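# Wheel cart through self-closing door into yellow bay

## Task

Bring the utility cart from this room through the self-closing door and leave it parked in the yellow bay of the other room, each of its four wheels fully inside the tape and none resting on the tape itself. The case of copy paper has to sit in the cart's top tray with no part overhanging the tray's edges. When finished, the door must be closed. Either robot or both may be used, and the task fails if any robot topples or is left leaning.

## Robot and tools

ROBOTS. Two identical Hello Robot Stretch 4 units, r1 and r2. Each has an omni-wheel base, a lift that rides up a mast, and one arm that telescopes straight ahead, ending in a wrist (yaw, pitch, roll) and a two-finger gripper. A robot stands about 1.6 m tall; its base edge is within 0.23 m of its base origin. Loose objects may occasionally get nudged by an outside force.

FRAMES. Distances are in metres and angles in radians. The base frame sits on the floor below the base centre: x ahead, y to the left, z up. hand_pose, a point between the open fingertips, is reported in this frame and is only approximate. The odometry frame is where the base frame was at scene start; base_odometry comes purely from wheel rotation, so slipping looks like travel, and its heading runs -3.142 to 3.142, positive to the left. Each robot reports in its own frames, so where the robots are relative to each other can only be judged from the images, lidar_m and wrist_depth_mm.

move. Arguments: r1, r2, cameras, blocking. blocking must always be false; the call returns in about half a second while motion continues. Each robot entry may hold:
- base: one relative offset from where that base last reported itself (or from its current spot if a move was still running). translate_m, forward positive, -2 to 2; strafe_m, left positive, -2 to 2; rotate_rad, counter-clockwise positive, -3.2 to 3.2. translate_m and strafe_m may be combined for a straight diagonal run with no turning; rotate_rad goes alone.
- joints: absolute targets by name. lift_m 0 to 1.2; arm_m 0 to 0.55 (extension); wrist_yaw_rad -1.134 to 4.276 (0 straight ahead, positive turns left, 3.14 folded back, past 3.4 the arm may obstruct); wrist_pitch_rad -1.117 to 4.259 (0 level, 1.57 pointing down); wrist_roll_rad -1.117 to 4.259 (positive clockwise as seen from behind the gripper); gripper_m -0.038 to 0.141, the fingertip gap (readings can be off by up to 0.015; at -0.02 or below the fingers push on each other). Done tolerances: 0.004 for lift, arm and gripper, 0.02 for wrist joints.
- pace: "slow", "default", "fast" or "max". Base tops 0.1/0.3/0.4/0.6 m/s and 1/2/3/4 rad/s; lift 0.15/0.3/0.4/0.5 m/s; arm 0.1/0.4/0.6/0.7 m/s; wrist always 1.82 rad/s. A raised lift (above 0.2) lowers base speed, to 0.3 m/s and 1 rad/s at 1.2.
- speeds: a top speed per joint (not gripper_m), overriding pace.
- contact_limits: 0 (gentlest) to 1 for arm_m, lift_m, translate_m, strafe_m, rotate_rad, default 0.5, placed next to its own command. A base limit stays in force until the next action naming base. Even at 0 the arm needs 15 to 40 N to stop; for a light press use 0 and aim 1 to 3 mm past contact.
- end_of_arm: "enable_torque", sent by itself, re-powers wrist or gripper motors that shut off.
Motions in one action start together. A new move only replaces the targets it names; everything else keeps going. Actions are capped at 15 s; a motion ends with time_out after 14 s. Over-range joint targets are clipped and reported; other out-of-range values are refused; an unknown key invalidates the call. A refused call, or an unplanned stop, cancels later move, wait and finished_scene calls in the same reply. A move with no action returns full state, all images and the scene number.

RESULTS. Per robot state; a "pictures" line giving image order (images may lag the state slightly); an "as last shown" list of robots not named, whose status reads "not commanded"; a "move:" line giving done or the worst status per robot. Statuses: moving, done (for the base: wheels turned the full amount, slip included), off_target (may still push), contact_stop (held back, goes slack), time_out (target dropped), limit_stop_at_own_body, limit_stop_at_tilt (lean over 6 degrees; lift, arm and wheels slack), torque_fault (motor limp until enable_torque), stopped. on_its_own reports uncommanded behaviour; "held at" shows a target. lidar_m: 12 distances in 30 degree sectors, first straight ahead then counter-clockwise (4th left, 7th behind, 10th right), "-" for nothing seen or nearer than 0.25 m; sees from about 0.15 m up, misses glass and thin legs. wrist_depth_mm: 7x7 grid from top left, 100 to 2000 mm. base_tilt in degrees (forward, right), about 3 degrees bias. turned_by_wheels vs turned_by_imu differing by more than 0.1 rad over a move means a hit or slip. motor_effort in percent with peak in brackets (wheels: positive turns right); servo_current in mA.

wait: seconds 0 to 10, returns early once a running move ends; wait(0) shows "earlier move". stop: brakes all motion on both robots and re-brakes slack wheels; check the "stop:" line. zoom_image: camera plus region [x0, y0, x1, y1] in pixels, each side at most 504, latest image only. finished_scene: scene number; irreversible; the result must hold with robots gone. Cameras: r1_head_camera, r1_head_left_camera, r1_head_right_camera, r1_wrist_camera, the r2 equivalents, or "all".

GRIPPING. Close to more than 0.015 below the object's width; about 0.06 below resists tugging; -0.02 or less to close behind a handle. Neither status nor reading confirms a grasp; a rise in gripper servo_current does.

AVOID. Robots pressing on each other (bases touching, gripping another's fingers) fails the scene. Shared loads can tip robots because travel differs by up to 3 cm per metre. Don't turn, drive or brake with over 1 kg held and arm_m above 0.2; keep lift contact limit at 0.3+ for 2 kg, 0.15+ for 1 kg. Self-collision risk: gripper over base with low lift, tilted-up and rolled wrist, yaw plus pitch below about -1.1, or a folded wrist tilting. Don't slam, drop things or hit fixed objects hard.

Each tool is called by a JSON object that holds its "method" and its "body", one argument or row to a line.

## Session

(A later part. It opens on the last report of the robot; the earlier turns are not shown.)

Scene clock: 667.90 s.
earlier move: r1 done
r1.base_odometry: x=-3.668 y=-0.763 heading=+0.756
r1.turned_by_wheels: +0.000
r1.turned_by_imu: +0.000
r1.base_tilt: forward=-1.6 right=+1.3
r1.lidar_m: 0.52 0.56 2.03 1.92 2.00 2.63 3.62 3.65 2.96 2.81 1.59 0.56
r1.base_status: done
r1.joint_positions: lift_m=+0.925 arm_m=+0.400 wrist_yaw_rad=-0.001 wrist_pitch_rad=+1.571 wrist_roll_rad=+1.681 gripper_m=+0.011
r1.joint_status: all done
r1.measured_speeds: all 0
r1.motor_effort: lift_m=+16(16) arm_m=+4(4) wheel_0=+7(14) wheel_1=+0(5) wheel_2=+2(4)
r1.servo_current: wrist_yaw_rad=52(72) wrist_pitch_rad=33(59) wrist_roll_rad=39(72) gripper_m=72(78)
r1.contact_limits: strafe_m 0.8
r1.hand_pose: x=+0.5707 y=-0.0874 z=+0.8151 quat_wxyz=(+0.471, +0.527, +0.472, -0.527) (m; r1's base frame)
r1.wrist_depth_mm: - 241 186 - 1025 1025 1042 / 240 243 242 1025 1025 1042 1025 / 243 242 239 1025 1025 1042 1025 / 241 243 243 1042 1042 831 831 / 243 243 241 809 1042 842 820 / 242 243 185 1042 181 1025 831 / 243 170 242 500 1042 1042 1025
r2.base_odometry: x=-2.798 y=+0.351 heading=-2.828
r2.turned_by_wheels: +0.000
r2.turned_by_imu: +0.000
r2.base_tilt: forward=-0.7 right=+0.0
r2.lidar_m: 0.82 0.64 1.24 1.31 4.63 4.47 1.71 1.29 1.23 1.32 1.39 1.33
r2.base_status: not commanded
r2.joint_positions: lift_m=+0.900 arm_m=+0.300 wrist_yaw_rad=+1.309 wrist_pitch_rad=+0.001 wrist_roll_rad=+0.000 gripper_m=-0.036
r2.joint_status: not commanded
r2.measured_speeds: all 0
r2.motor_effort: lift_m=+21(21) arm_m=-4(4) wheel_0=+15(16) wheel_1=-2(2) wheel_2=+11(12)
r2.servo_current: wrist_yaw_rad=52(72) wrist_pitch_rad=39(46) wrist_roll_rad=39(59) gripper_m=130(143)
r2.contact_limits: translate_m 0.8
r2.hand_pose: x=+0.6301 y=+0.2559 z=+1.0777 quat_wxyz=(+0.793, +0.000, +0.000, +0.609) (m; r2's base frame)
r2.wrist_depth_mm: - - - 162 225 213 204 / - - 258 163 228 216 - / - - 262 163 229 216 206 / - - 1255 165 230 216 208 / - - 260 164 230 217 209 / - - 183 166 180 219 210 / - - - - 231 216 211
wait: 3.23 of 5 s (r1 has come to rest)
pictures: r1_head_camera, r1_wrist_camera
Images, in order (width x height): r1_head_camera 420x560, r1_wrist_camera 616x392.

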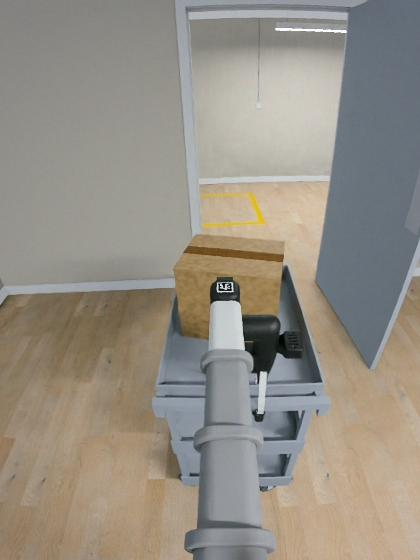

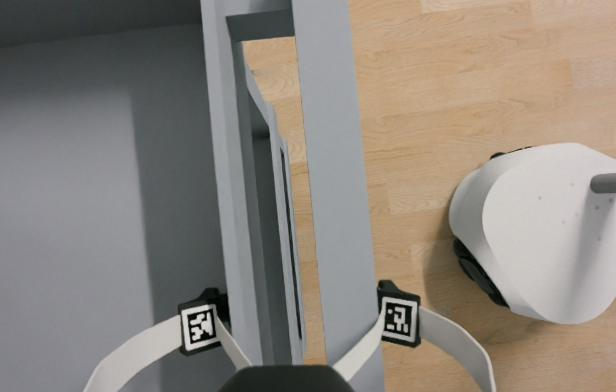

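{"method": "move", "body": {
  "blocking": false,
  "r1": {"base":{"translate_m":0.12,"strafe_m":0.16},"joints":{"wrist_roll_rad":1.79},"speeds":{"wrist_roll_rad":0.1},"pace":"slow","contact_limits":{"strafe_m":0.8}}
}}

{"method": "wait", "body": {
  "seconds": 4,
  "cameras": ["r1_wrist_camera","r1_head_camera"]
}}

Scene clock: 679.73 s.
move: r1 moving
r1.base_odometry: x=-3.670 y=-0.751 heading=+0.756
r1.turned_by_wheels: -0.001
r1.turned_by_imu: -0.001
r1.base_tilt: forward=-1.6 right=+1.3
r1.lidar_m: 0.50 0.54 2.03 1.90 1.98 2.60 3.64 3.65 2.98 2.80 1.61 0.55
r1.base_status: translate_m moving; strafe_m moving
r1.joint_positions: lift_m=+0.925 arm_m=+0.400 wrist_yaw_rad=-0.001 wrist_pitch_rad=+1.571 wrist_roll_rad=+1.716 gripper_m=+0.011
r1.joint_status: wrist_roll_rad moving
r1.measured_speeds: translate_m=+0.029 strafe_m=+0.038 rotate_rad=+0.000 lift_m=+0.000 arm_m=+0.000 wrist_yaw_rad=+0.000 wrist_pitch_rad=+0.012 wrist_roll_rad=+0.099
r1.motor_effort: lift_m=+16(16) arm_m=+4(4) wheel_0=-4(6) wheel_1=+7(8) wheel_2=-8(8)
r1.servo_current: wrist_yaw_rad=65(65) wrist_pitch_rad=39(46) wrist_roll_rad=78(98) gripper_m=78(78)
r1.contact_limits: strafe_m 0.8
r1.hand_pose: x=+0.5706 y=-0.0874 z=+0.8151 quat_wxyz=(+0.462, +0.535, +0.462, -0.535) (m; r1's base frame)
r1.wrist_depth_mm: - 240 203 - 1042 1042 1042 / 240 241 224 1042 1042 1060 1042 / 240 241 242 1025 1025 1025 1042 / 239 241 241 1008 1025 831 842 / 239 242 242 1042 1025 831 831 / 239 241 185 1042 179 891 831 / 240 240 241 508 1042 1060 1025
r2: as last shown
r2.base_tilt: forward=-0.7 right=+0.1
r2.lidar_m: 0.77 0.63 1.24 1.36 4.65 4.45 1.75 1.26 1.21 1.27 1.41 1.33
r2.motor_effort: lift_m=+21(21) arm_m=-4(4) wheel_0=+15(15) wheel_1=-2(2) wheel_2=+12(12)
r2.servo_current: wrist_yaw_rad=65(72) wrist_pitch_rad=39(52) wrist_roll_rad=39(59) gripper_m=130(137)
r2.contact_limits: translate_m 0.8
r2.wrist_depth_mm: - - - 162 225 212 204 / - - 257 163 228 215 - / - - 260 163 229 216 206 / - - 1229 165 230 216 207 / - - 262 165 232 218 208 / - - 183 165 180 218 210 / - - - - 231 215 211
pictures: none

Scene clock: 682.50 s.
earlier move: r1 done
r1.base_odometry: x=-3.691 y=-0.564 heading=+0.755
r1.turned_by_wheels: +0.000
r1.turned_by_imu: +0.000
r1.base_tilt: forward=-1.6 right=+1.2
r1.lidar_m: 0.54 0.60 1.86 1.76 1.81 2.39 3.75 3.79 3.12 2.97 1.66 0.51
r1.base_status: done
r1.joint_positions: lift_m=+0.925 arm_m=+0.400 wrist_yaw_rad=-0.001 wrist_pitch_rad=+1.569 wrist_roll_rad=+1.788 gripper_m=+0.011
r1.joint_status: all done
r1.measured_speeds: all 0
r1.motor_effort: lift_m=+16(16) arm_m=+4(4) wheel_0=-9(11) wheel_1=+2(9) wheel_2=-5(14)
r1.servo_current: wrist_yaw_rad=52(72) wrist_pitch_rad=39(72) wrist_roll_rad=46(98) gripper_m=65(78)
r1.contact_limits: strafe_m 0.8
r1.hand_pose: x=+0.5711 y=-0.0874 z=+0.8151 quat_wxyz=(+0.443, +0.552, +0.442, -0.551) (m; r1's base frame)
r1.wrist_depth_mm: 245 243 215 1042 1025 1060 1042 / 243 244 213 1025 1042 1042 1042 / 244 244 244 1025 1008 976 820 / 244 243 244 1025 1042 831 820 / 244 243 242 854 1042 917 831 / 244 243 185 798 181 1042 1025 / 243 157 242 132 1025 1025 1042
r2.base_odometry: x=-2.798 y=+0.351 heading=-2.828
r2.turned_by_wheels: +0.000
r2.turned_by_imu: +0.000
r2.base_tilt: forward=-0.7 right=+0.0
r2.lidar_m: 0.83 0.62 1.28 1.70 4.60 4.45 1.75 1.28 1.22 1.27 1.38 1.34
r2.base_status: not commanded
r2.joint_positions: lift_m=+0.900 arm_m=+0.300 wrist_yaw_rad=+1.309 wrist_pitch_rad=+0.001 wrist_roll_rad=+0.000 gripper_m=-0.036
r2.joint_status: not commanded
r2.measured_speeds: all 0
r2.motor_effort: lift_m=+21(21) arm_m=-4(4) wheel_0=+15(16) wheel_1=-2(2) wheel_2=+11(12)
r2.servo_current: wrist_yaw_rad=52(72) wrist_pitch_rad=39(52) wrist_roll_rad=59(59) gripper_m=130(143)
r2.contact_limits: translate_m 0.8
r2.hand_pose: x=+0.6301 y=+0.2559 z=+1.0777 quat_wxyz=(+0.793, +0.000, +0.000, +0.609) (m; r2's base frame)
r2.wrist_depth_mm: - - - 162 225 213 204 / - - 257 163 228 215 - / - - 260 163 229 216 206 / - - 1576 166 230 217 207 / - - 1308 164 231 218 208 / - - 185 165 180 218 210 / - 1863 1281 - 232 216 211
wait: 2.77 of 4 s (r1 has come to rest)
pictures: r1_head_camera, r1_wrist_camera
Images, in order (width x height): r1_head_camera 420x560, r1_wrist_camera 616x392.

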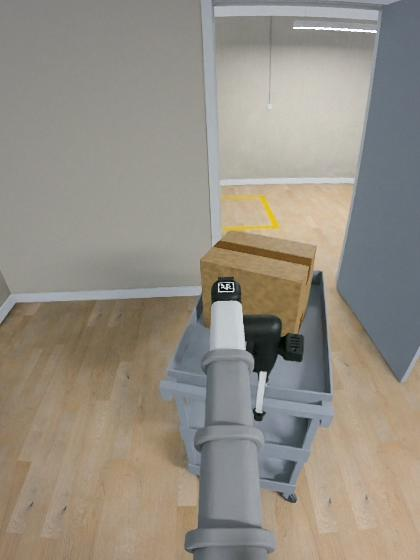

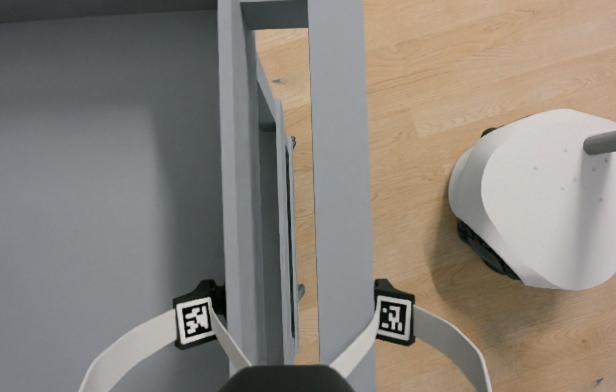

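{"method": "move", "body": {
  "blocking": false,
  "r1": {"base":{"translate_m":0.3,"strafe_m":-0.1},"pace":"slow","contact_limits":{"translate_m":0.8}}
}}

{"method": "wait", "body": {
  "seconds": 5,
  "cameras": ["r1_wrist_camera","r1_head_camera"]
}}

Scene clock: 686.63 s.
move: r1 moving
r1.base_odometry: x=-3.679 y=-0.559 heading=+0.756
r1.turned_by_wheels: +0.000
r1.turned_by_imu: +0.000
r1.base_tilt: forward=-1.6 right=+1.3
r1.lidar_m: 0.52 0.62 1.88 1.76 1.82 2.38 3.74 3.80 3.12 2.96 1.66 0.51
r1.base_status: translate_m moving; strafe_m moving
r1.joint_positions: lift_m=+0.925 arm_m=+0.400 wrist_yaw_rad=-0.001 wrist_pitch_rad=+1.571 wrist_roll_rad=+1.788 gripper_m=+0.011
r1.joint_status: not commanded
r1.measured_speeds: translate_m=+0.048 strafe_m=-0.015 rotate_rad=+0.003 lift_m=+0.000 arm_m=+0.000 wrist_yaw_rad=+0.000 wrist_pitch_rad=+0.025 wrist_roll_rad=+0.000
r1.motor_effort: lift_m=+15(16) arm_m=+4(4) wheel_0=+6(7) wheel_1=+4(5) wheel_2=-8(10)
r1.servo_current: wrist_yaw_rad=52(59) wrist_pitch_rad=39(46) wrist_roll_rad=46(59) gripper_m=78(78)
r1.contact_limits: translate_m 0.8
r1.hand_pose: x=+0.5708 y=-0.0874 z=+0.8151 quat_wxyz=(+0.442, +0.552, +0.442, -0.552) (m; r1's base frame)
r1.wrist_depth_mm: 241 241 243 - 1042 1025 1042 / 241 241 242 1042 1060 1042 1042 / 241 241 242 1025 1042 866 820 / 240 241 242 1042 1025 820 820 / 239 240 241 1042 1042 878 831 / 239 240 181 1042 180 1042 1060 / 239 239 241 866 1025 1025 1042
r2: as last shown
r2.lidar_m: 0.81 0.64 1.29 1.69 4.63 4.47 1.70 1.29 1.23 1.30 1.40 1.32
r2.motor_effort: lift_m=+20(21) arm_m=-4(4) wheel_0=+15(16) wheel_1=-2(2) wheel_2=+12(12)
r2.servo_current: wrist_yaw_rad=59(65) wrist_pitch_rad=39(52) wrist_roll_rad=46(59) gripper_m=130(137)
r2.contact_limits: translate_m 0.8
r2.wrist_depth_mm: - - - 161 225 213 204 / - - 257 163 227 215 - / - - 260 163 229 215 206 / - - 1576 165 231 216 208 / - - 1281 165 231 217 209 / - - 186 165 180 218 209 / - 1808 1281 - 232 216 211
pictures: none

Scene clock: 690.53 s.
earlier move: r1 done
r1.base_odometry: x=-3.404 y=-0.431 heading=+0.757
r1.turned_by_wheels: +0.001
r1.turned_by_imu: +0.003
r1.base_tilt: forward=-1.6 right=+1.3
r1.lidar_m: 0.50 0.53 1.99 1.87 1.93 2.58 4.05 4.05 2.99 1.57 1.28 0.56
r1.base_status: done
r1.joint_positions: lift_m=+0.925 arm_m=+0.400 wrist_yaw_rad=+0.000 wrist_pitch_rad=+1.572 wrist_roll_rad=+1.788 gripper_m=+0.011
r1.joint_status: not commanded
r1.measured_speeds: all 0
r1.motor_effort: lift_m=+16(16) arm_m=+4(4) wheel_0=+9(14) wheel_1=+6(8) wheel_2=+2(10)
r1.servo_current: wrist_yaw_rad=59(65) wrist_pitch_rad=33(59) wrist_roll_rad=52(72) gripper_m=78(78)
r1.contact_limits: translate_m 0.8
r1.hand_pose: x=+0.5705 y=-0.0874 z=+0.8151 quat_wxyz=(+0.442, +0.551, +0.443, -0.552) (m; r1's base frame)
r1.wrist_depth_mm: - - - - 1042 1008 1042 / 238 239 351 - 1042 1060 1042 / 239 240 224 - 1025 1060 820 / 238 241 224 - 1042 820 809 / 240 239 240 - 1025 854 820 / 238 240 188 492 180 1042 1060 / 239 172 185 241 161 1042 1042
r2.base_odometry: x=-2.798 y=+0.351 heading=-2.828
r2.turned_by_wheels: +0.000
r2.turned_by_imu: +0.001
r2.base_tilt: forward=-0.7 right=+0.1
r2.lidar_m: 0.83 0.61 1.33 1.48 4.60 4.45 1.72 1.29 1.23 1.31 1.38 1.33
r2.base_status: not commanded
r2.joint_positions: lift_m=+0.900 arm_m=+0.300 wrist_yaw_rad=+1.309 wrist_pitch_rad=+0.001 wrist_roll_rad=+0.000 gripper_m=-0.036
r2.joint_status: not commanded
r2.measured_speeds: all 0
r2.motor_effort: lift_m=+21(21) arm_m=-4(4) wheel_0=+15(16) wheel_1=-1(2) wheel_2=+11(12)
r2.servo_current: wrist_yaw_rad=46(72) wrist_pitch_rad=46(52) wrist_roll_rad=33(65) gripper_m=124(143)
r2.contact_limits: translate_m 0.8
r2.hand_pose: x=+0.6301 y=+0.2559 z=+1.0777 quat_wxyz=(+0.793, +0.000, +0.000, +0.609) (m; r2's base frame)
r2.wrist_depth_mm: - - - 162 226 213 204 / - - 257 163 228 214 - / - - 262 163 229 216 207 / - - 1464 166 230 216 208 / - - - 164 232 218 209 / - - 186 166 179 219 210 / - - 1661 - 231 215 211
wait: 3.90 of 5 s (r1 has come to rest)
pictures: r1_head_camera, r1_wrist_camera
Images, in order (width x height): r1_head_camera 420x560, r1_wrist_camera 616x392.

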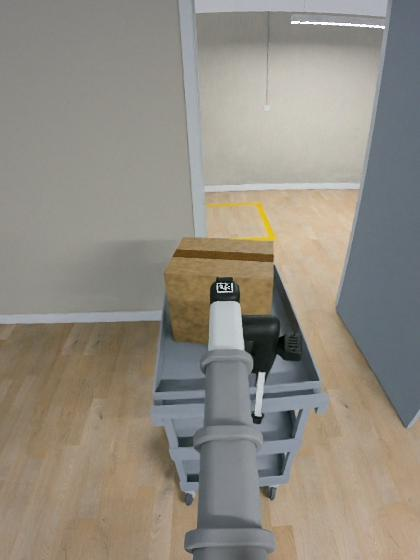

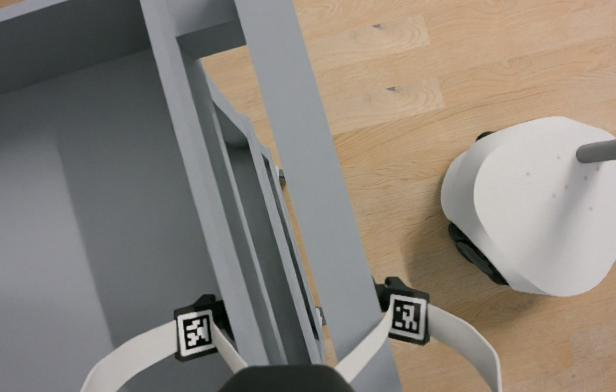

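{"method": "move", "body": {
  "blocking": false,
  "r1": {"base":{"translate_m":-0.1,"strafe_m":-0.25},"joints":{"wrist_roll_rad":1.3},"speeds":{"wrist_roll_rad":0.2},"pace":"slow","contact_limits":{"strafe_m":0.8}}
}}

{"method": "wait", "body": {
  "seconds": 4,
  "cameras": ["r1_wrist_camera","r1_head_camera"]
}}

{"method": "move", "body": {
  "blocking": false,
  "r1": {"base":{"translate_m":-0.35,"strafe_m":-0.1},"pace":"slow","contact_limits":{"translate_m":0.8}}
}}

{"method": "wait", "body": {
  "seconds": 5,
  "cameras": ["r1_wrist_camera","r1_head_camera"]
}}

Scene clock: 708.90 s.
move: r1 moving
r1.base_odometry: x=-3.399 y=-0.443 heading=+0.758
r1.turned_by_wheels: +0.002
r1.turned_by_imu: +0.001
r1.base_tilt: forward=-1.6 right=+1.3
r1.lidar_m: 0.51 0.53 2.00 1.88 1.95 2.59 4.06 4.06 3.00 1.54 1.29 0.55
r1.base_status: translate_m moving; strafe_m moving
r1.joint_positions: lift_m=+0.925 arm_m=+0.400 wrist_yaw_rad=+0.000 wrist_pitch_rad=+1.570 wrist_roll_rad=+1.703 gripper_m=+0.011
r1.joint_status: wrist_roll_rad moving
r1.measured_speeds: translate_m=-0.018 strafe_m=-0.046 rotate_rad=+0.000 lift_m=+0.000 arm_m=+0.000 wrist_yaw_rad=+0.000 wrist_pitch_rad=-0.018 wrist_roll_rad=-0.198
r1.motor_effort: lift_m=+15(16) arm_m=+4(4) wheel_0=+13(15) wheel_1=-3(5) wheel_2=+9(10)
r1.servo_current: wrist_yaw_rad=59(59) wrist_pitch_rad=39(46) wrist_roll_rad=46(59) gripper_m=72(78)
r1.contact_limits: strafe_m 0.8
r1.hand_pose: x=+0.5711 y=-0.0874 z=+0.8151 quat_wxyz=(+0.466, +0.532, +0.466, -0.532) (m; r1's base frame)
r1.wrist_depth_mm: - - 177 - 1025 1042 1042 / 241 241 223 - 1025 1008 1042 / 241 241 226 - 1042 1025 831 / 241 242 238 - 1008 831 809 / 241 241 242 - 1008 842 809 / 242 241 185 488 178 1042 820 / 242 241 195 222 182 1025 1025
r2: as last shown
r2.turned_by_imu: +0.000
r2.base_tilt: forward=-0.6 right=+0.0
r2.lidar_m: 0.83 0.64 1.28 1.47 4.63 4.47 1.72 1.28 1.21 1.30 1.42 1.33
r2.motor_effort: lift_m=+21(21) arm_m=-4(4) wheel_0=+15(15) wheel_1=-2(2) wheel_2=+11(12)
r2.servo_current: wrist_yaw_rad=59(72) wrist_pitch_rad=46(46) wrist_roll_rad=52(59) gripper_m=130(137)
r2.contact_limits: translate_m 0.8
r2.wrist_depth_mm: - - - 162 225 213 204 / - - 257 163 228 216 - / - - 259 163 229 215 206 / - - - 166 231 217 208 / - - - 165 231 217 208 / - - 185 166 180 219 210 / - - 1618 - 232 216 211
pictures: none

Scene clock: 712.37 s.
earlier move: r1 done
r1.base_odometry: x=-3.305 y=-0.681 heading=+0.757
r1.turned_by_wheels: -0.001
r1.turned_by_imu: -0.001
r1.base_tilt: forward=-1.6 right=+1.2
r1.lidar_m: 0.45 0.44 2.24 2.12 2.17 2.91 3.93 3.83 2.74 2.60 1.25 0.58
r1.base_status: done
r1.joint_positions: lift_m=+0.925 arm_m=+0.400 wrist_yaw_rad=+0.003 wrist_pitch_rad=+1.560 wrist_roll_rad=+1.300 gripper_m=+0.011
r1.joint_status: all done
r1.measured_speeds: all 0
r1.motor_effort: lift_m=+16(16) arm_m=-3(4) wheel_0=+5(16) wheel_1=-4(8) wheel_2=+6(14)
r1.servo_current: wrist_yaw_rad=39(72) wrist_pitch_rad=65(65) wrist_roll_rad=39(72) gripper_m=65(78)
r1.contact_limits: strafe_m 0.8
r1.hand_pose: x=+0.5744 y=-0.0874 z=+0.8151 quat_wxyz=(+0.567, +0.430, +0.560, -0.425) (m; r1's base frame)
r1.wrist_depth_mm: - - - - 1042 1025 1008 / 246 244 209 - 1042 1025 1025 / 247 245 241 - 1025 1042 1008 / 247 244 225 - 1042 1008 1008 / 247 245 229 - 1008 991 831 / 246 244 191 - 181 809 809 / 246 170 229 141 1008 147 820
r2.base_odometry: x=-2.798 y=+0.351 heading=-2.828
r2.turned_by_wheels: +0.000
r2.turned_by_imu: +0.000
r2.base_tilt: forward=-0.6 right=+0.0
r2.lidar_m: 0.77 0.62 1.08 1.28 4.62 4.45 1.77 1.28 1.22 1.28 1.39 1.34
r2.base_status: not commanded
r2.joint_positions: lift_m=+0.900 arm_m=+0.300 wrist_yaw_rad=+1.309 wrist_pitch_rad=+0.001 wrist_roll_rad=+0.000 gripper_m=-0.036
r2.joint_status: not commanded
r2.measured_speeds: all 0
r2.motor_effort: lift_m=+21(21) arm_m=-4(4) wheel_0=+15(16) wheel_1=-2(2) wheel_2=+12(12)
r2.servo_current: wrist_yaw_rad=59(72) wrist_pitch_rad=46(52) wrist_roll_rad=39(65) gripper_m=130(137)
r2.contact_limits: translate_m 0.8
r2.hand_pose: x=+0.6301 y=+0.2559 z=+1.0777 quat_wxyz=(+0.793, +0.000, +0.000, +0.609) (m; r2's base frame)
r2.wrist_depth_mm: - - - 161 225 213 204 / - - 257 163 227 216 - / - - 260 163 229 215 206 / - - 1182 165 231 217 208 / - - - 164 230 217 209 / - - 185 166 180 219 210 / - 1281 - - 231 215 211
wait: 3.47 of 4 s (r1 has come to rest)
pictures: r1_head_camera, r1_wrist_camera
Images, in order (width x height): r1_head_camera 420x560, r1_wrist_camera 616x392.

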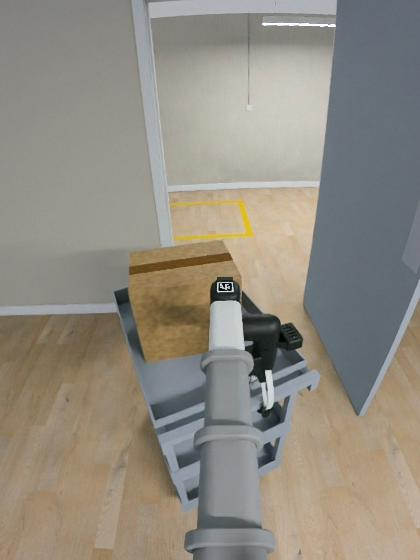

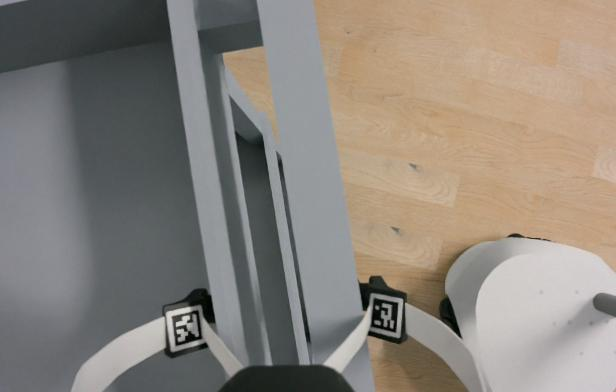

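Scene clock: 712.87 s.
move: r1 moving
r1.base_odometry: x=-3.311 y=-0.692 heading=+0.758
r1.turned_by_wheels: +0.001
r1.turned_by_imu: +0.001
r1.base_tilt: forward=-1.5 right=+1.3
r1.lidar_m: 0.44 0.44 2.23 2.12 2.20 2.92 3.93 3.89 2.77 2.61 1.28 0.59
r1.base_status: translate_m moving; strafe_m moving
r1.joint_positions: lift_m=+0.925 arm_m=+0.400 wrist_yaw_rad=+0.003 wrist_pitch_rad=+1.559 wrist_roll_rad=+1.300 gripper_m=+0.011
r1.joint_status: not commanded
r1.measured_speeds: translate_m=-0.049 strafe_m=-0.014 rotate_rad=-0.001 lift_m=+0.000 arm_m=+0.000 wrist_yaw_rad=+0.001 wrist_pitch_rad=-0.003 wrist_roll_rad=+0.000
r1.motor_effort: lift_m=+16(16) arm_m=-4(4) wheel_0=+1(3) wheel_1=-3(7) wheel_2=+13(15)
r1.servo_current: wrist_yaw_rad=52(65) wrist_pitch_rad=65(72) wrist_roll_rad=59(59) gripper_m=72(78)
r1.contact_limits: translate_m 0.8
r1.hand_pose: x=+0.5746 y=-0.0874 z=+0.8151 quat_wxyz=(+0.567, +0.430, +0.560, -0.424) (m; r1's base frame)
r1.wrist_depth_mm: - - 181 - 1025 1025 1008 / 247 244 220 - 1008 1008 1025 / 247 246 224 - 1042 1025 1025 / 247 245 224 - 1042 1025 1025 / 247 246 220 - 1008 976 820 / 246 244 191 - 182 820 798 / 248 164 235 133 1042 820 798
r2: as last shown
r2.base_tilt: forward=-0.7 right=+0.0
r2.lidar_m: 0.82 0.63 1.08 1.26 4.60 4.44 1.74 1.28 1.22 1.29 1.41 1.33
r2.motor_effort: lift_m=+21(21) arm_m=-4(4) wheel_0=+15(15) wheel_1=-2(2) wheel_2=+11(12)
r2.servo_current: wrist_yaw_rad=59(72) wrist_pitch_rad=39(46) wrist_roll_rad=46(59) gripper_m=130(137)
r2.contact_limits: translate_m 0.8
r2.wrist_depth_mm: - - - 162 225 213 204 / - - 258 163 228 216 - / - - 260 163 229 216 206 / - - 1160 166 230 216 208 / - - - 164 232 218 208 / - - 185 166 180 219 210 / - - - - 231 216 211
pictures: none

Scene clock: 717.23 s.
earlier move: r1 done
r1.base_odometry: x=-3.490 y=-0.994 heading=+0.757
r1.turned_by_wheels: -0.001
r1.turned_by_imu: -0.002
r1.base_tilt: forward=-1.6 right=+1.3
r1.lidar_m: 0.45 0.44 2.34 2.21 2.26 3.03 3.55 3.60 2.66 2.51 1.37 0.60
r1.base_status: done
r1.joint_positions: lift_m=+0.925 arm_m=+0.400 wrist_yaw_rad=+0.003 wrist_pitch_rad=+1.559 wrist_roll_rad=+1.300 gripper_m=+0.011
r1.joint_status: not commanded
r1.measured_speeds: all 0
r1.motor_effort: lift_m=+15(16) arm_m=-3(4) wheel_0=-4(9) wheel_1=-4(8) wheel_2=+2(15)
r1.servo_current: wrist_yaw_rad=52(72) wrist_pitch_rad=65(72) wrist_roll_rad=20(72) gripper_m=72(85)
r1.contact_limits: translate_m 0.8
r1.hand_pose: x=+0.5746 y=-0.0874 z=+0.8151 quat_wxyz=(+0.567, +0.430, +0.560, -0.424) (m; r1's base frame)
r1.wrist_depth_mm: - 245 191 - 1060 1025 1008 / 247 247 237 - 1025 1025 1025 / 247 245 246 - 1025 1008 1042 / 246 246 236 - 1025 1042 1025 / 246 245 244 - 1042 976 820 / 246 245 187 - 180 809 820 / 246 167 243 135 1042 809 809
r2.base_odometry: x=-2.798 y=+0.351 heading=-2.828
r2.turned_by_wheels: +0.000
r2.turned_by_imu: +0.001
r2.base_tilt: forward=-0.7 right=+0.1
r2.lidar_m: 0.81 0.63 1.06 1.05 4.61 4.47 1.73 1.29 1.22 1.29 1.38 1.33
r2.base_status: not commanded
r2.joint_positions: lift_m=+0.900 arm_m=+0.300 wrist_yaw_rad=+1.309 wrist_pitch_rad=+0.001 wrist_roll_rad=+0.000 gripper_m=-0.036
r2.joint_status: not commanded
r2.measured_speeds: all 0
r2.motor_effort: lift_m=+21(21) arm_m=-4(4) wheel_0=+15(16) wheel_1=-2(2) wheel_2=+12(12)
r2.servo_current: wrist_yaw_rad=46(72) wrist_pitch_rad=39(46) wrist_roll_rad=46(65) gripper_m=130(137)
r2.contact_limits: translate_m 0.8
r2.hand_pose: x=+0.6301 y=+0.2559 z=+1.0777 quat_wxyz=(+0.793, +0.000, +0.000, +0.609) (m; r2's base frame)
r2.wrist_depth_mm: - - - 162 226 213 204 / - - 259 163 227 216 - / - - 260 163 229 216 206 / - - 1008 165 231 216 208 / - - 991 164 231 218 209 / - 931 183 165 179 219 210 / - 1205 - - 232 216 211
wait: 4.37 of 5 s (r1 has come to rest)
pictures: r1_head_camera, r1_wrist_camera
Images, in order (width x height): r1_head_camera 420x560, r1_wrist_camera 616x392.

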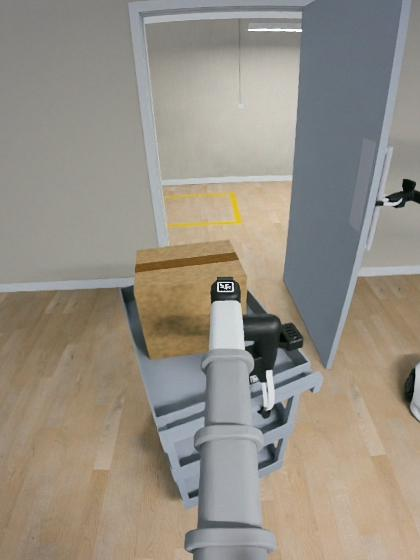

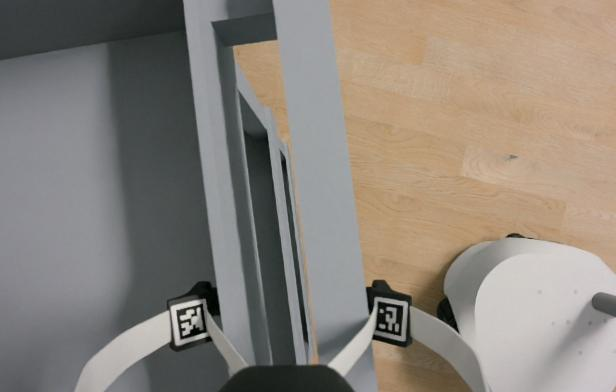

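{"method": "move", "body": {
  "blocking": false,
  "r1": {"base":{"translate_m":-0.5,"strafe_m":-0.2},"pace":"slow","contact_limits":{"translate_m":0.8}}
}}

{"method": "wait", "body": {
  "seconds": 7,
  "cameras": ["r1_wrist_camera","r1_head_camera"]
}}

{"method": "move", "body": {
  "blocking": false,
  "r1": {"base":{"translate_m":0.1,"strafe_m":0.36},"joints":{"wrist_roll_rad":1.67},"speeds":{"wrist_roll_rad":0.1},"pace":"slow","contact_limits":{"strafe_m":0.8}}
}}

{"method": "wait", "body": {
  "seconds": 6,
  "cameras": ["r1_wrist_camera","r1_head_camera"]
}}

Scene clock: 726.20 s.
move: r1 moving
r1.base_odometry: x=-3.496 y=-1.006 heading=+0.757
r1.turned_by_wheels: +0.000
r1.turned_by_imu: +0.000
r1.base_tilt: forward=-1.5 right=+1.2
r1.lidar_m: 0.44 0.46 2.33 2.21 2.27 3.01 3.53 3.61 2.66 2.52 1.38 0.58
r1.base_status: translate_m moving; strafe_m moving
r1.joint_positions: lift_m=+0.925 arm_m=+0.400 wrist_yaw_rad=+0.003 wrist_pitch_rad=+1.559 wrist_roll_rad=+1.300 gripper_m=+0.011
r1.joint_status: not commanded
r1.measured_speeds: translate_m=-0.049 strafe_m=-0.019 rotate_rad=-0.002 lift_m=+0.000 arm_m=+0.000 wrist_yaw_rad=+0.000 wrist_pitch_rad=+0.000 wrist_roll_rad=+0.000
r1.motor_effort: lift_m=+15(16) arm_m=-3(4) wheel_0=-2(6) wheel_1=-6(8) wheel_2=+12(12)
r1.servo_current: wrist_yaw_rad=39(59) wrist_pitch_rad=65(65) wrist_roll_rad=46(65) gripper_m=72(78)
r1.contact_limits: translate_m 0.8
r1.hand_pose: x=+0.5746 y=-0.0874 z=+0.8151 quat_wxyz=(+0.567, +0.430, +0.560, -0.424) (m; r1's base frame)
r1.wrist_depth_mm: - 247 192 - 1025 1008 1008 / 247 245 214 - 1025 1042 1025 / 247 245 229 - 1025 991 1025 / 247 245 245 - 1025 1025 1025 / 247 246 232 - 1025 976 820 / 247 245 186 - 181 809 809 / 246 245 244 140 1042 147 809
r2: as last shown
r2.turned_by_imu: +0.000
r2.base_tilt: forward=-0.7 right=+0.0
r2.lidar_m: 0.81 0.63 1.05 1.05 4.60 4.45 1.74 1.26 1.24 1.26 1.38 1.34
r2.motor_effort: lift_m=+21(21) arm_m=-4(4) wheel_0=+15(15) wheel_1=-1(2) wheel_2=+11(12)
r2.servo_current: wrist_yaw_rad=59(72) wrist_pitch_rad=46(46) wrist_roll_rad=46(59) gripper_m=130(137)
r2.contact_limits: translate_m 0.8
r2.wrist_depth_mm: - - - 162 226 213 204 / - - 258 163 228 216 - / - - 259 163 228 216 206 / - - 1008 166 230 216 208 / - - 1008 164 232 217 209 / - 946 183 165 179 218 210 / - 904 - - 232 216 211
pictures: none

Scene clock: 732.30 s.
earlier move: r1 done
r1.base_odometry: x=-3.716 y=-1.483 heading=+0.757
r1.turned_by_wheels: +0.000
r1.turned_by_imu: +0.003
r1.base_tilt: forward=-1.6 right=+1.3
r1.lidar_m: 0.48 0.46 2.54 2.39 2.47 3.13 3.00 3.08 2.48 2.32 2.38 0.59
r1.base_status: done
r1.joint_positions: lift_m=+0.925 arm_m=+0.400 wrist_yaw_rad=+0.003 wrist_pitch_rad=+1.562 wrist_roll_rad=+1.300 gripper_m=+0.011
r1.joint_status: not commanded
r1.measured_speeds: all 0
r1.motor_effort: lift_m=+15(16) arm_m=-4(4) wheel_0=+1(6) wheel_1=-1(8) wheel_2=+6(12)
r1.servo_current: wrist_yaw_rad=33(72) wrist_pitch_rad=52(78) wrist_roll_rad=46(72) gripper_m=72(78)
r1.contact_limits: translate_m 0.8
r1.hand_pose: x=+0.5736 y=-0.0874 z=+0.8151 quat_wxyz=(+0.566, +0.429, +0.561, -0.425) (m; r1's base frame)
r1.wrist_depth_mm: 246 245 244 - 1008 1042 1025 / 245 245 245 1025 1042 1042 1008 / 246 245 245 1042 1025 1008 1025 / 246 245 244 809 1042 1025 1025 / 245 244 244 820 1042 891 831 / 245 244 197 809 180 820 820 / 246 159 239 500 1042 809 820
r2.base_odometry: x=-2.798 y=+0.351 heading=-2.828
r2.turned_by_wheels: +0.000
r2.turned_by_imu: +0.001
r2.base_tilt: forward=-0.6 right=+0.0
r2.lidar_m: 0.81 0.62 1.01 1.00 1.23 4.47 1.73 1.29 1.22 1.28 1.39 1.33
r2.base_status: not commanded
r2.joint_positions: lift_m=+0.900 arm_m=+0.300 wrist_yaw_rad=+1.309 wrist_pitch_rad=+0.001 wrist_roll_rad=+0.000 gripper_m=-0.036
r2.joint_status: not commanded
r2.measured_speeds: all 0
r2.motor_effort: lift_m=+21(21) arm_m=-4(4) wheel_0=+15(16) wheel_1=-1(2) wheel_2=+11(12)
r2.servo_current: wrist_yaw_rad=59(72) wrist_pitch_rad=39(52) wrist_roll_rad=46(59) gripper_m=137(137)
r2.contact_limits: translate_m 0.8
r2.hand_pose: x=+0.6301 y=+0.2559 z=+1.0777 quat_wxyz=(+0.793, +0.000, +0.000, +0.609) (m; r2's base frame)
r2.wrist_depth_mm: - - - 163 226 212 204 / - - 258 163 229 215 - / - - 260 163 229 215 206 / - - - 165 231 216 207 / 946 1138 - 164 232 217 208 / 946 931 185 166 180 219 210 / - 143 265 - 230 216 211
wait: 6.10 of 7 s (r1 has come to rest)
pictures: r1_head_camera, r1_wrist_camera
Images, in order (width x height): r1_head_camera 420x560, r1_wrist_camera 616x392.

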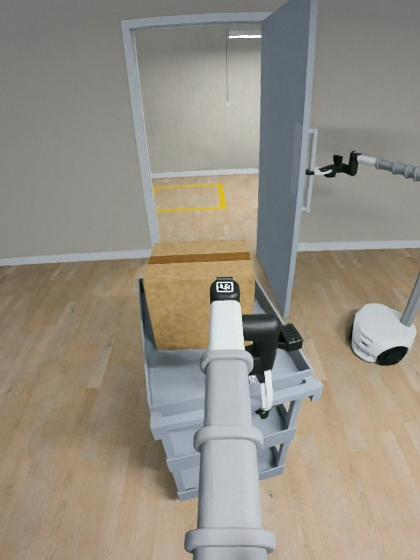

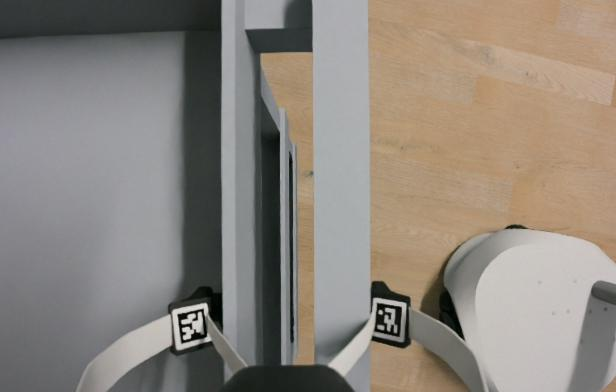

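Scene clock: 732.80 s.
move: r1 moving
r1.base_odometry: x=-3.722 y=-1.472 heading=+0.756
r1.turned_by_wheels: -0.001
r1.turned_by_imu: -0.001
r1.base_tilt: forward=-1.6 right=+1.3
r1.lidar_m: 0.47 0.47 2.50 2.37 2.46 3.14 3.02 3.10 2.48 2.35 2.41 0.60
r1.base_status: translate_m moving; strafe_m moving
r1.joint_positions: lift_m=+0.925 arm_m=+0.400 wrist_yaw_rad=+0.003 wrist_pitch_rad=+1.564 wrist_roll_rad=+1.340 gripper_m=+0.011
r1.joint_status: wrist_roll_rad moving
r1.measured_speeds: translate_m=+0.013 strafe_m=+0.047 rotate_rad=-0.006 lift_m=+0.000 arm_m=+0.000 wrist_yaw_rad=+0.000 wrist_pitch_rad=+0.016 wrist_roll_rad=+0.094
r1.motor_effort: lift_m=+16(16) arm_m=-4(4) wheel_0=-9(9) wheel_1=+6(7) wheel_2=-6(6)
r1.servo_current: wrist_yaw_rad=46(65) wrist_pitch_rad=46(52) wrist_roll_rad=26(85) gripper_m=72(72)
r1.contact_limits: strafe_m 0.8
r1.hand_pose: x=+0.5730 y=-0.0874 z=+0.8151 quat_wxyz=(+0.557, +0.440, +0.553, -0.437) (m; r1's base frame)
r1.wrist_depth_mm: 246 245 244 - 1060 1060 1025 / 245 245 244 1025 1025 1042 1042 / 245 244 244 1025 1025 1042 1008 / 245 245 245 866 1025 1042 1025 / 244 244 244 809 1025 904 820 / 244 243 186 809 181 820 820 / 246 157 243 132 1042 820 809
r2: as last shown
r2.turned_by_imu: +0.000
r2.lidar_m: 0.81 0.61 0.99 0.98 1.24 4.47 1.73 1.29 1.24 1.28 1.37 1.33
r2.motor_effort: lift_m=+21(21) arm_m=-4(4) wheel_0=+15(15) wheel_1=-2(2) wheel_2=+12(12)
r2.servo_current: wrist_yaw_rad=59(72) wrist_pitch_rad=39(39) wrist_roll_rad=52(52) gripper_m=130(137)
r2.contact_limits: translate_m 0.8
r2.wrist_depth_mm: - - - 162 227 213 205 / - - 258 163 228 215 - / - - 260 163 229 216 206 / - - - 165 230 216 208 / 960 1098 - 164 232 218 210 / 960 931 185 166 180 218 210 / - 143 265 - 232 216 211
pictures: none

Scene clock: 737.30 s.
earlier move: r1 done
r1.base_odometry: x=-3.891 y=-1.153 heading=+0.757
r1.turned_by_wheels: +0.000
r1.turned_by_imu: +0.001
r1.base_tilt: forward=-1.6 right=+1.3
r1.lidar_m: 0.51 0.57 2.17 2.04 2.11 2.81 3.13 3.20 2.84 2.71 1.78 0.52
r1.base_status: done
r1.joint_positions: lift_m=+0.925 arm_m=+0.400 wrist_yaw_rad=-0.001 wrist_pitch_rad=+1.576 wrist_roll_rad=+1.670 gripper_m=+0.011
r1.joint_status: all done
r1.measured_speeds: all 0
r1.motor_effort: lift_m=+15(16) arm_m=+4(4) wheel_0=-4(18) wheel_1=+3(8) wheel_2=-6(10)
r1.servo_current: wrist_yaw_rad=52(72) wrist_pitch_rad=46(59) wrist_roll_rad=59(85) gripper_m=65(78)
r1.contact_limits: strafe_m 0.8
r1.hand_pose: x=+0.5692 y=-0.0874 z=+0.8151 quat_wxyz=(+0.473, +0.523, +0.476, -0.526) (m; r1's base frame)
r1.wrist_depth_mm: 237 239 239 - - 1060 1060 / 237 238 241 1025 - 1025 1060 / 236 239 240 1042 - 1042 831 / 238 238 241 1008 - 831 831 / 237 238 240 1025 - 820 831 / 238 238 186 1060 179 1042 1060 / 237 158 239 1025 175 1025 1042
r2.base_odometry: x=-2.798 y=+0.351 heading=-2.828
r2.turned_by_wheels: +0.000
r2.turned_by_imu: +0.001
r2.base_tilt: forward=-0.6 right=+0.1
r2.lidar_m: 0.79 0.62 1.05 1.12 1.82 4.48 1.71 1.28 1.24 1.31 1.38 1.33
r2.base_status: not commanded
r2.joint_positions: lift_m=+0.900 arm_m=+0.300 wrist_yaw_rad=+1.309 wrist_pitch_rad=+0.001 wrist_roll_rad=+0.000 gripper_m=-0.036
r2.joint_status: not commanded
r2.measured_speeds: all 0
r2.motor_effort: lift_m=+21(21) arm_m=-4(4) wheel_0=+15(16) wheel_1=-1(2) wheel_2=+11(12)
r2.servo_current: wrist_yaw_rad=59(72) wrist_pitch_rad=39(46) wrist_roll_rad=59(65) gripper_m=130(143)
r2.contact_limits: translate_m 0.8
r2.hand_pose: x=+0.6301 y=+0.2559 z=+1.0777 quat_wxyz=(+0.793, +0.000, +0.000, +0.609) (m; r2's base frame)
r2.wrist_depth_mm: - - - 162 224 213 204 / - - 257 163 227 215 - / - - 260 163 229 216 206 / - 1397 1182 166 231 216 209 / - 1098 1205 164 232 217 209 / - 1060 182 166 180 219 210 / - 143 - - 231 216 211
wait: 4.50 of 6 s (r1 has come to rest)
pictures: r1_head_camera, r1_wrist_camera
Images, in order (width x height): r1_head_camera 420x560, r1_wrist_camera 616x392.

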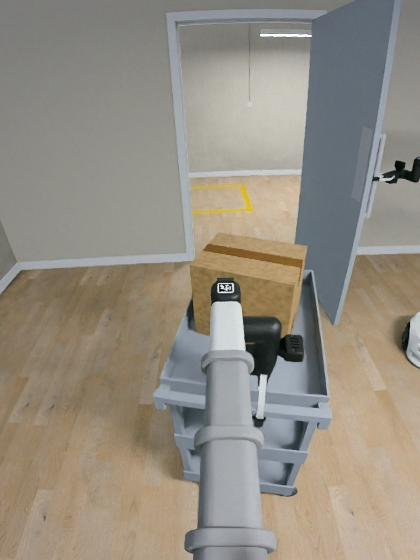

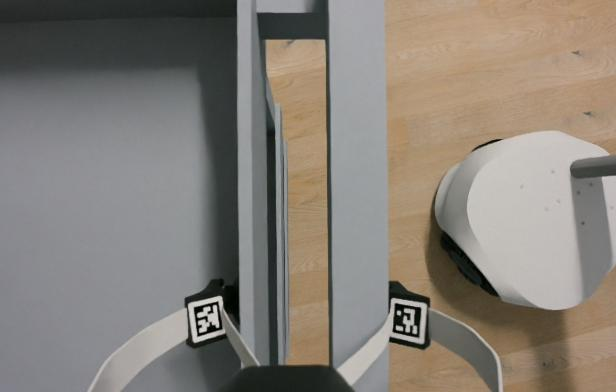

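{"method": "move", "body": {
  "blocking": false,
  "r1": {"base":{"translate_m":0.35,"strafe_m":0.18},"joints":{"wrist_roll_rad":1.75},"speeds":{"wrist_roll_rad":0.05},"pace":"slow","contact_limits":{"translate_m":0.8}}
}}

{"method": "wait", "body": {
  "seconds": 6,
  "cameras": ["r1_wrist_camera","r1_head_camera"]
}}

Scene clock: 744.53 s.
move: r1 moving
r1.base_odometry: x=-3.886 y=-1.139 heading=+0.757
r1.turned_by_wheels: +0.000
r1.turned_by_imu: +0.000
r1.base_tilt: forward=-1.6 right=+1.3
r1.lidar_m: 0.49 0.56 2.11 2.03 2.08 2.79 3.15 3.22 2.85 2.69 1.77 0.52
r1.base_status: translate_m moving; strafe_m moving
r1.joint_positions: lift_m=+0.925 arm_m=+0.400 wrist_yaw_rad=-0.002 wrist_pitch_rad=+1.581 wrist_roll_rad=+1.690 gripper_m=+0.011
r1.joint_status: wrist_roll_rad moving
r1.measured_speeds: translate_m=+0.049 strafe_m=+0.024 rotate_rad=+0.002 lift_m=+0.000 arm_m=+0.000 wrist_yaw_rad=-0.002 wrist_pitch_rad=+0.011 wrist_roll_rad=+0.050
r1.motor_effort: lift_m=+15(16) arm_m=+4(4) wheel_0=+4(5) wheel_1=+8(8) wheel_2=-12(13)
r1.servo_current: wrist_yaw_rad=39(65) wrist_pitch_rad=65(65) wrist_roll_rad=65(65) gripper_m=65(78)
r1.contact_limits: translate_m 0.8
r1.hand_pose: x=+0.5678 y=-0.0874 z=+0.8151 quat_wxyz=(+0.467, +0.527, +0.471, -0.532) (m; r1's base frame)
r1.wrist_depth_mm: 236 238 239 1042 - 1060 1060 / 235 236 239 1042 - 1060 1060 / 235 236 238 1042 - 1042 854 / 235 236 238 1025 - 842 842 / 236 236 238 1025 - 831 842 / 235 236 186 1042 176 917 1060 / 235 163 237 1042 173 1060 1042
r2: as last shown
r2.turned_by_imu: +0.000
r2.base_tilt: forward=-0.6 right=+0.0
r2.lidar_m: 0.82 0.63 1.07 1.14 1.88 4.46 1.75 1.27 1.24 1.29 1.39 1.32
r2.motor_effort: lift_m=+21(21) arm_m=-4(4) wheel_0=+15(15) wheel_1=-2(2) wheel_2=+11(12)
r2.servo_current: wrist_yaw_rad=59(72) wrist_pitch_rad=39(46) wrist_roll_rad=46(59) gripper_m=137(137)
r2.contact_limits: translate_m 0.8
r2.wrist_depth_mm: - - - 162 225 213 204 / - - 257 163 228 216 - / - - 260 163 228 216 206 / - 1430 1182 165 230 216 208 / - 1138 1182 164 231 217 209 / - 1042 182 165 180 219 210 / - 143 - - 232 216 211
pictures: none

Scene clock: 749.13 s.
earlier move: r1 done
r1.base_odometry: x=-3.760 y=-0.781 heading=+0.758
r1.turned_by_wheels: +0.001
r1.turned_by_imu: +0.004
r1.base_tilt: forward=-1.6 right=+1.3
r1.lidar_m: 0.51 0.58 1.96 1.85 1.88 2.56 3.51 3.59 3.02 2.85 1.67 0.51
r1.base_status: done
r1.joint_positions: lift_m=+0.925 arm_m=+0.400 wrist_yaw_rad=-0.002 wrist_pitch_rad=+1.581 wrist_roll_rad=+1.747 gripper_m=+0.011
r1.joint_status: all done
r1.measured_speeds: all 0
r1.motor_effort: lift_m=+15(16) arm_m=+4(4) wheel_0=+9(12) wheel_1=+5(9) wheel_2=-1(13)
r1.servo_current: wrist_yaw_rad=59(72) wrist_pitch_rad=59(72) wrist_roll_rad=52(91) gripper_m=72(78)
r1.contact_limits: translate_m 0.8
r1.hand_pose: x=+0.5678 y=-0.0874 z=+0.8151 quat_wxyz=(+0.451, +0.540, +0.456, -0.545) (m; r1's base frame)
r1.wrist_depth_mm: 237 238 239 - 1042 1060 1060 / 236 239 240 1008 1042 1042 1042 / 237 239 239 1042 1042 946 842 / 236 239 240 1042 1008 820 831 / 237 238 240 1025 - 842 831 / 237 239 191 1008 180 1060 1060 / 237 158 239 1042 175 1042 1042
r2.base_odometry: x=-2.798 y=+0.351 heading=-2.828
r2.turned_by_wheels: +0.000
r2.turned_by_imu: +0.001
r2.base_tilt: forward=-0.7 right=+0.0
r2.lidar_m: 0.80 0.61 1.23 1.38 4.64 4.45 1.74 1.29 1.24 1.28 1.39 1.32
r2.base_status: not commanded
r2.joint_positions: lift_m=+0.900 arm_m=+0.300 wrist_yaw_rad=+1.309 wrist_pitch_rad=+0.001 wrist_roll_rad=+0.000 gripper_m=-0.036
r2.joint_status: not commanded
r2.measured_speeds: all 0
r2.motor_effort: lift_m=+21(21) arm_m=-4(4) wheel_0=+16(16) wheel_1=-1(2) wheel_2=+12(12)
r2.servo_current: wrist_yaw_rad=59(72) wrist_pitch_rad=39(46) wrist_roll_rad=46(59) gripper_m=130(137)
r2.contact_limits: translate_m 0.8
r2.hand_pose: x=+0.6301 y=+0.2559 z=+1.0777 quat_wxyz=(+0.793, +0.000, +0.000, +0.609) (m; r2's base frame)
r2.wrist_depth_mm: - - - 162 225 213 204 / - - 259 163 227 215 - / - - 259 163 228 216 206 / - - 1205 165 230 216 208 / - - 260 164 231 218 208 / - - 183 165 179 218 210 / - 1708 - - 233 215 211
wait: 4.60 of 6 s (r1 has come to rest)
pictures: r1_head_camera, r1_wrist_camera
Images, in order (width x height): r1_head_camera 420x560, r1_wrist_camera 616x392.

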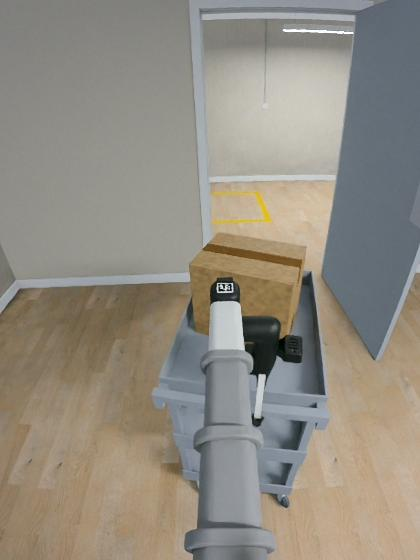

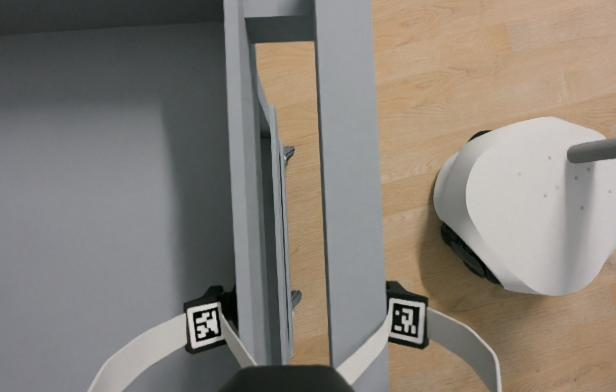

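{"method": "move", "body": {
  "blocking": false,
  "r1": {"joints":{"gripper_m":0.13},"pace":"slow"}
}}

{"method": "wait", "body": {
  "seconds": 4
}}

{"method": "move", "body": {
  "blocking": false,
  "r1": {"base":{"translate_m":0.013,"strafe_m":0.13},"joints":{"wrist_roll_rad":1.71},"pace":"slow"}
}}

{"method": "wait", "body": {
  "seconds": 3,
  "cameras": ["r1_wrist_camera","r1_head_camera"]
}}

Scene clock: 762.30 s.
move: r1 moving
r1.base_odometry: x=-3.760 y=-0.781 heading=+0.758
r1.turned_by_wheels: +0.000
r1.turned_by_imu: +0.000
r1.base_tilt: forward=-1.6 right=+1.3
r1.lidar_m: 0.51 0.56 1.96 1.85 1.91 2.58 3.51 3.57 2.99 2.86 1.67 0.51
r1.base_status: not commanded
r1.joint_positions: lift_m=+0.925 arm_m=+0.400 wrist_yaw_rad=-0.002 wrist_pitch_rad=+1.581 wrist_roll_rad=+1.747 gripper_m=+0.020
r1.joint_status: gripper_m moving
r1.measured_speeds: translate_m=+0.000 strafe_m=+0.000 rotate_rad=+0.000 lift_m=+0.000 arm_m=+0.000 wrist_yaw_rad=+0.000 wrist_pitch_rad=+0.000 wrist_roll_rad=+0.002
r1.motor_effort: lift_m=+16(16) arm_m=+4(4) wheel_0=+9(10) wheel_1=+5(5) wheel_2=-1(1)
r1.servo_current: wrist_yaw_rad=52(65) wrist_pitch_rad=59(65) wrist_roll_rad=59(59) gripper_m=39(72)
r1.contact_limits: translate_m 0.8
r1.hand_pose: x=+0.5678 y=-0.0874 z=+0.8151 quat_wxyz=(+0.451, +0.540, +0.456, -0.545) (m; r1's base frame)
r1.wrist_depth_mm: 238 241 242 - 1042 1042 1042 / 240 240 242 1025 1025 1042 1060 / 237 240 241 1042 1042 946 831 / 239 240 242 1042 1025 831 831 / 238 241 241 1042 1042 842 831 / 239 239 190 1042 182 1025 1042 / 239 163 242 1025 176 1042 1042
r2: as last shown
r2.turned_by_imu: +0.000
r2.lidar_m: 0.81 0.62 1.21 1.38 4.62 4.47 1.76 1.27 1.24 1.31 1.40 1.34
r2.motor_effort: lift_m=+21(21) arm_m=-4(4) wheel_0=+15(15) wheel_1=-1(2) wheel_2=+12(12)
r2.servo_current: wrist_yaw_rad=59(65) wrist_pitch_rad=39(46) wrist_roll_rad=46(52) gripper_m=137(137)
r2.contact_limits: translate_m 0.8
r2.wrist_depth_mm: - - - 162 226 213 204 / - - 258 163 229 214 - / - - 260 163 229 216 206 / - - 1205 165 231 216 207 / - - 262 165 232 218 208 / - - 183 166 180 218 209 / - 1708 - - 231 216 211
pictures: none

Scene clock: 766.30 s.
earlier move: r1 moving
r1.base_odometry: x=-3.760 y=-0.781 heading=+0.757
r1.turned_by_wheels: -0.001
r1.turned_by_imu: -0.001
r1.base_tilt: forward=-1.6 right=+1.3
r1.lidar_m: 0.53 0.57 1.96 1.86 1.94 2.57 3.50 3.57 3.00 2.85 1.69 0.53
r1.base_status: not commanded
r1.joint_positions: lift_m=+0.925 arm_m=+0.400 wrist_yaw_rad=-0.002 wrist_pitch_rad=+1.575 wrist_roll_rad=+1.748 gripper_m=+0.130
r1.joint_status: gripper_m moving
r1.measured_speeds: all 0
r1.motor_effort: lift_m=+16(16) arm_m=+4(4) wheel_0=+4(10) wheel_1=+4(5) wheel_2=-1(1)
r1.servo_current: wrist_yaw_rad=33(72) wrist_pitch_rad=46(65) wrist_roll_rad=46(65) gripper_m=46(72)
r1.contact_limits: translate_m 0.8
r1.hand_pose: x=+0.5696 y=-0.0874 z=+0.8151 quat_wxyz=(+0.452, +0.542, +0.454, -0.544) (m; r1's base frame)
r1.wrist_depth_mm: - 241 241 - 1060 1042 1042 / 240 241 241 1025 1042 1060 1078 / 240 240 242 1042 1042 1042 820 / 239 242 242 1042 - 831 820 / 241 241 242 1042 - 842 820 / 239 211 183 1025 - 196 1042 / 240 240 242 137 - 1042 1042
r2.base_odometry: x=-2.798 y=+0.351 heading=-2.828
r2.turned_by_wheels: +0.000
r2.turned_by_imu: +0.001
r2.base_tilt: forward=-0.7 right=+0.0
r2.lidar_m: 0.80 0.63 1.21 1.35 4.62 4.45 1.73 1.26 1.23 1.30 1.41 1.35
r2.base_status: not commanded
r2.joint_positions: lift_m=+0.900 arm_m=+0.300 wrist_yaw_rad=+1.309 wrist_pitch_rad=+0.001 wrist_roll_rad=+0.000 gripper_m=-0.036
r2.joint_status: not commanded
r2.measured_speeds: all 0
r2.motor_effort: lift_m=+21(21) arm_m=-4(4) wheel_0=+15(16) wheel_1=-2(2) wheel_2=+11(12)
r2.servo_current: wrist_yaw_rad=52(72) wrist_pitch_rad=39(46) wrist_roll_rad=52(59) gripper_m=130(137)
r2.contact_limits: translate_m 0.8
r2.hand_pose: x=+0.6301 y=+0.2559 z=+1.0777 quat_wxyz=(+0.793, +0.000, +0.000, +0.609) (m; r2's base frame)
r2.wrist_depth_mm: - - - 162 224 213 204 / - - 258 163 229 216 - / - - 260 163 229 216 206 / - - 1205 166 230 216 208 / - - 262 164 232 218 209 / - - 183 166 180 218 209 / - 1756 - - 233 216 211
wait: 4.00 s; no rest
pictures: none

Scene clock: 766.80 s.
earlier move: r1 done
move: r1 moving
r1.base_odometry: x=-3.768 y=-0.771 heading=+0.757
r1.turned_by_wheels: +0.000
r1.turned_by_imu: +0.000
r1.base_tilt: forward=-1.6 right=+1.3
r1.lidar_m: 0.52 0.59 1.96 1.85 1.92 2.56 3.52 3.54 3.03 2.87 1.69 0.52
r1.base_status: translate_m moving; strafe_m moving
r1.joint_positions: lift_m=+0.925 arm_m=+0.400 wrist_yaw_rad=-0.002 wrist_pitch_rad=+1.575 wrist_roll_rad=+1.712 gripper_m=+0.130
r1.joint_status: wrist_roll_rad moving; the others done
r1.measured_speeds: translate_m=+0.004 strafe_m=+0.053 rotate_rad=+0.002 lift_m=+0.000 arm_m=+0.000 wrist_yaw_rad=+0.000 wrist_pitch_rad=+0.000 wrist_roll_rad=+0.000
r1.motor_effort: lift_m=+15(16) arm_m=+4(4) wheel_0=-6(10) wheel_1=+4(7) wheel_2=-1(3)
r1.servo_current: wrist_yaw_rad=52(59) wrist_pitch_rad=39(52) wrist_roll_rad=39(78) gripper_m=52(52)
r1.hand_pose: x=+0.5696 y=-0.0874 z=+0.8151 quat_wxyz=(+0.462, +0.533, +0.464, -0.536) (m; r1's base frame)
r1.wrist_depth_mm: 240 241 242 1025 - 1042 1025 / 238 241 241 1042 - 1025 1042 / 240 240 241 1042 - 1042 854 / 239 240 241 1042 - 831 842 / 238 240 240 1008 - 820 820 / 239 210 184 1025 180 196 1060 / 239 240 242 137 - 1042 1042
r2: as last shown
r2.turned_by_imu: +0.000
r2.lidar_m: 0.81 0.60 1.23 1.36 4.62 4.48 1.77 1.29 1.22 1.27 1.40 1.34
r2.motor_effort: lift_m=+21(21) arm_m=-4(4) wheel_0=+15(15) wheel_1=-2(2) wheel_2=+11(12)
r2.servo_current: wrist_yaw_rad=59(65) wrist_pitch_rad=46(46) wrist_roll_rad=46(65) gripper_m=124(137)
r2.contact_limits: translate_m 0.8
r2.wrist_depth_mm: - - - 162 226 213 204 / - - 257 163 227 215 - / - - 259 163 228 216 206 / - - 260 165 231 216 208 / - - 262 165 231 219 208 / - - 183 165 180 219 210 / - 1756 - - 232 216 209
pictures: none

Scene clock: 768.80 s.
earlier move: r1 done
r1.base_odometry: x=-3.840 y=-0.678 heading=+0.757
r1.turned_by_wheels: +0.000
r1.turned_by_imu: +0.000
r1.base_tilt: forward=-1.6 right=+1.3
r1.lidar_m: 0.53 2.41 1.82 1.73 1.79 2.33 3.52 3.59 3.14 2.98 1.77 0.52
r1.base_status: done
r1.joint_positions: lift_m=+0.925 arm_m=+0.400 wrist_yaw_rad=-0.002 wrist_pitch_rad=+1.573 wrist_roll_rad=+1.712 gripper_m=+0.130
r1.joint_status: all done
r1.measured_speeds: all 0
r1.motor_effort: lift_m=+16(16) arm_m=+4(4) wheel_0=-3(11) wheel_1=+3(9) wheel_2=-2(4)
r1.servo_current: wrist_yaw_rad=59(72) wrist_pitch_rad=39(52) wrist_roll_rad=46(78) gripper_m=46(52)
r1.hand_pose: x=+0.5702 y=-0.0874 z=+0.8151 quat_wxyz=(+0.462, +0.534, +0.463, -0.535) (m; r1's base frame)
r1.wrist_depth_mm: 240 241 241 1042 1042 1042 1042 / 239 242 241 1042 1060 1042 1042 / 239 241 241 1025 1042 1025 842 / 240 241 241 1025 1042 820 831 / 240 240 242 1025 1042 831 842 / 239 211 241 1025 189 201 1060 / 239 239 241 142 1042 1042 1025
r2.base_odometry: x=-2.798 y=+0.351 heading=-2.828
r2.turned_by_wheels: +0.000
r2.turned_by_imu: +0.000
r2.base_tilt: forward=-0.7 right=+0.0
r2.lidar_m: 0.83 0.58 1.23 1.37 4.63 4.46 1.75 1.29 1.21 1.30 1.39 1.33
r2.base_status: not commanded
r2.joint_positions: lift_m=+0.900 arm_m=+0.300 wrist_yaw_rad=+1.309 wrist_pitch_rad=+0.001 wrist_roll_rad=+0.000 gripper_m=-0.036
r2.joint_status: not commanded
r2.measured_speeds: all 0
r2.motor_effort: lift_m=+21(21) arm_m=-4(4) wheel_0=+15(15) wheel_1=-1(2) wheel_2=+11(12)
r2.servo_current: wrist_yaw_rad=59(72) wrist_pitch_rad=33(46) wrist_roll_rad=52(65) gripper_m=130(143)
r2.contact_limits: translate_m 0.8
r2.hand_pose: x=+0.6301 y=+0.2559 z=+1.0777 quat_wxyz=(+0.793, +0.000, +0.000, +0.609) (m; r2's base frame)
r2.wrist_depth_mm: - - - 162 225 213 204 / - - 259 163 228 215 - / - - 260 163 229 215 206 / - - 1205 165 230 216 208 / - - 262 164 231 218 209 / - - 183 165 180 219 209 / - 1756 - - 232 216 211
wait: 2.00 of 3 s (r1 has come to rest)
pictures: r1_head_camera, r1_wrist_camera
Images, in order (width x height): r1_head_camera 420x560, r1_wrist_camera 616x392.

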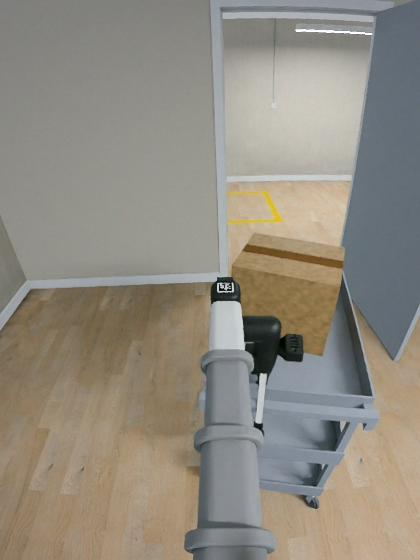

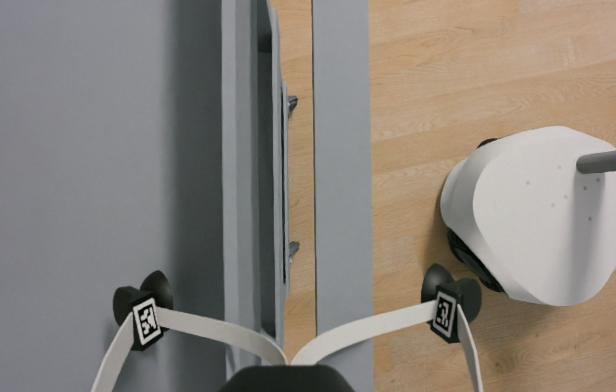

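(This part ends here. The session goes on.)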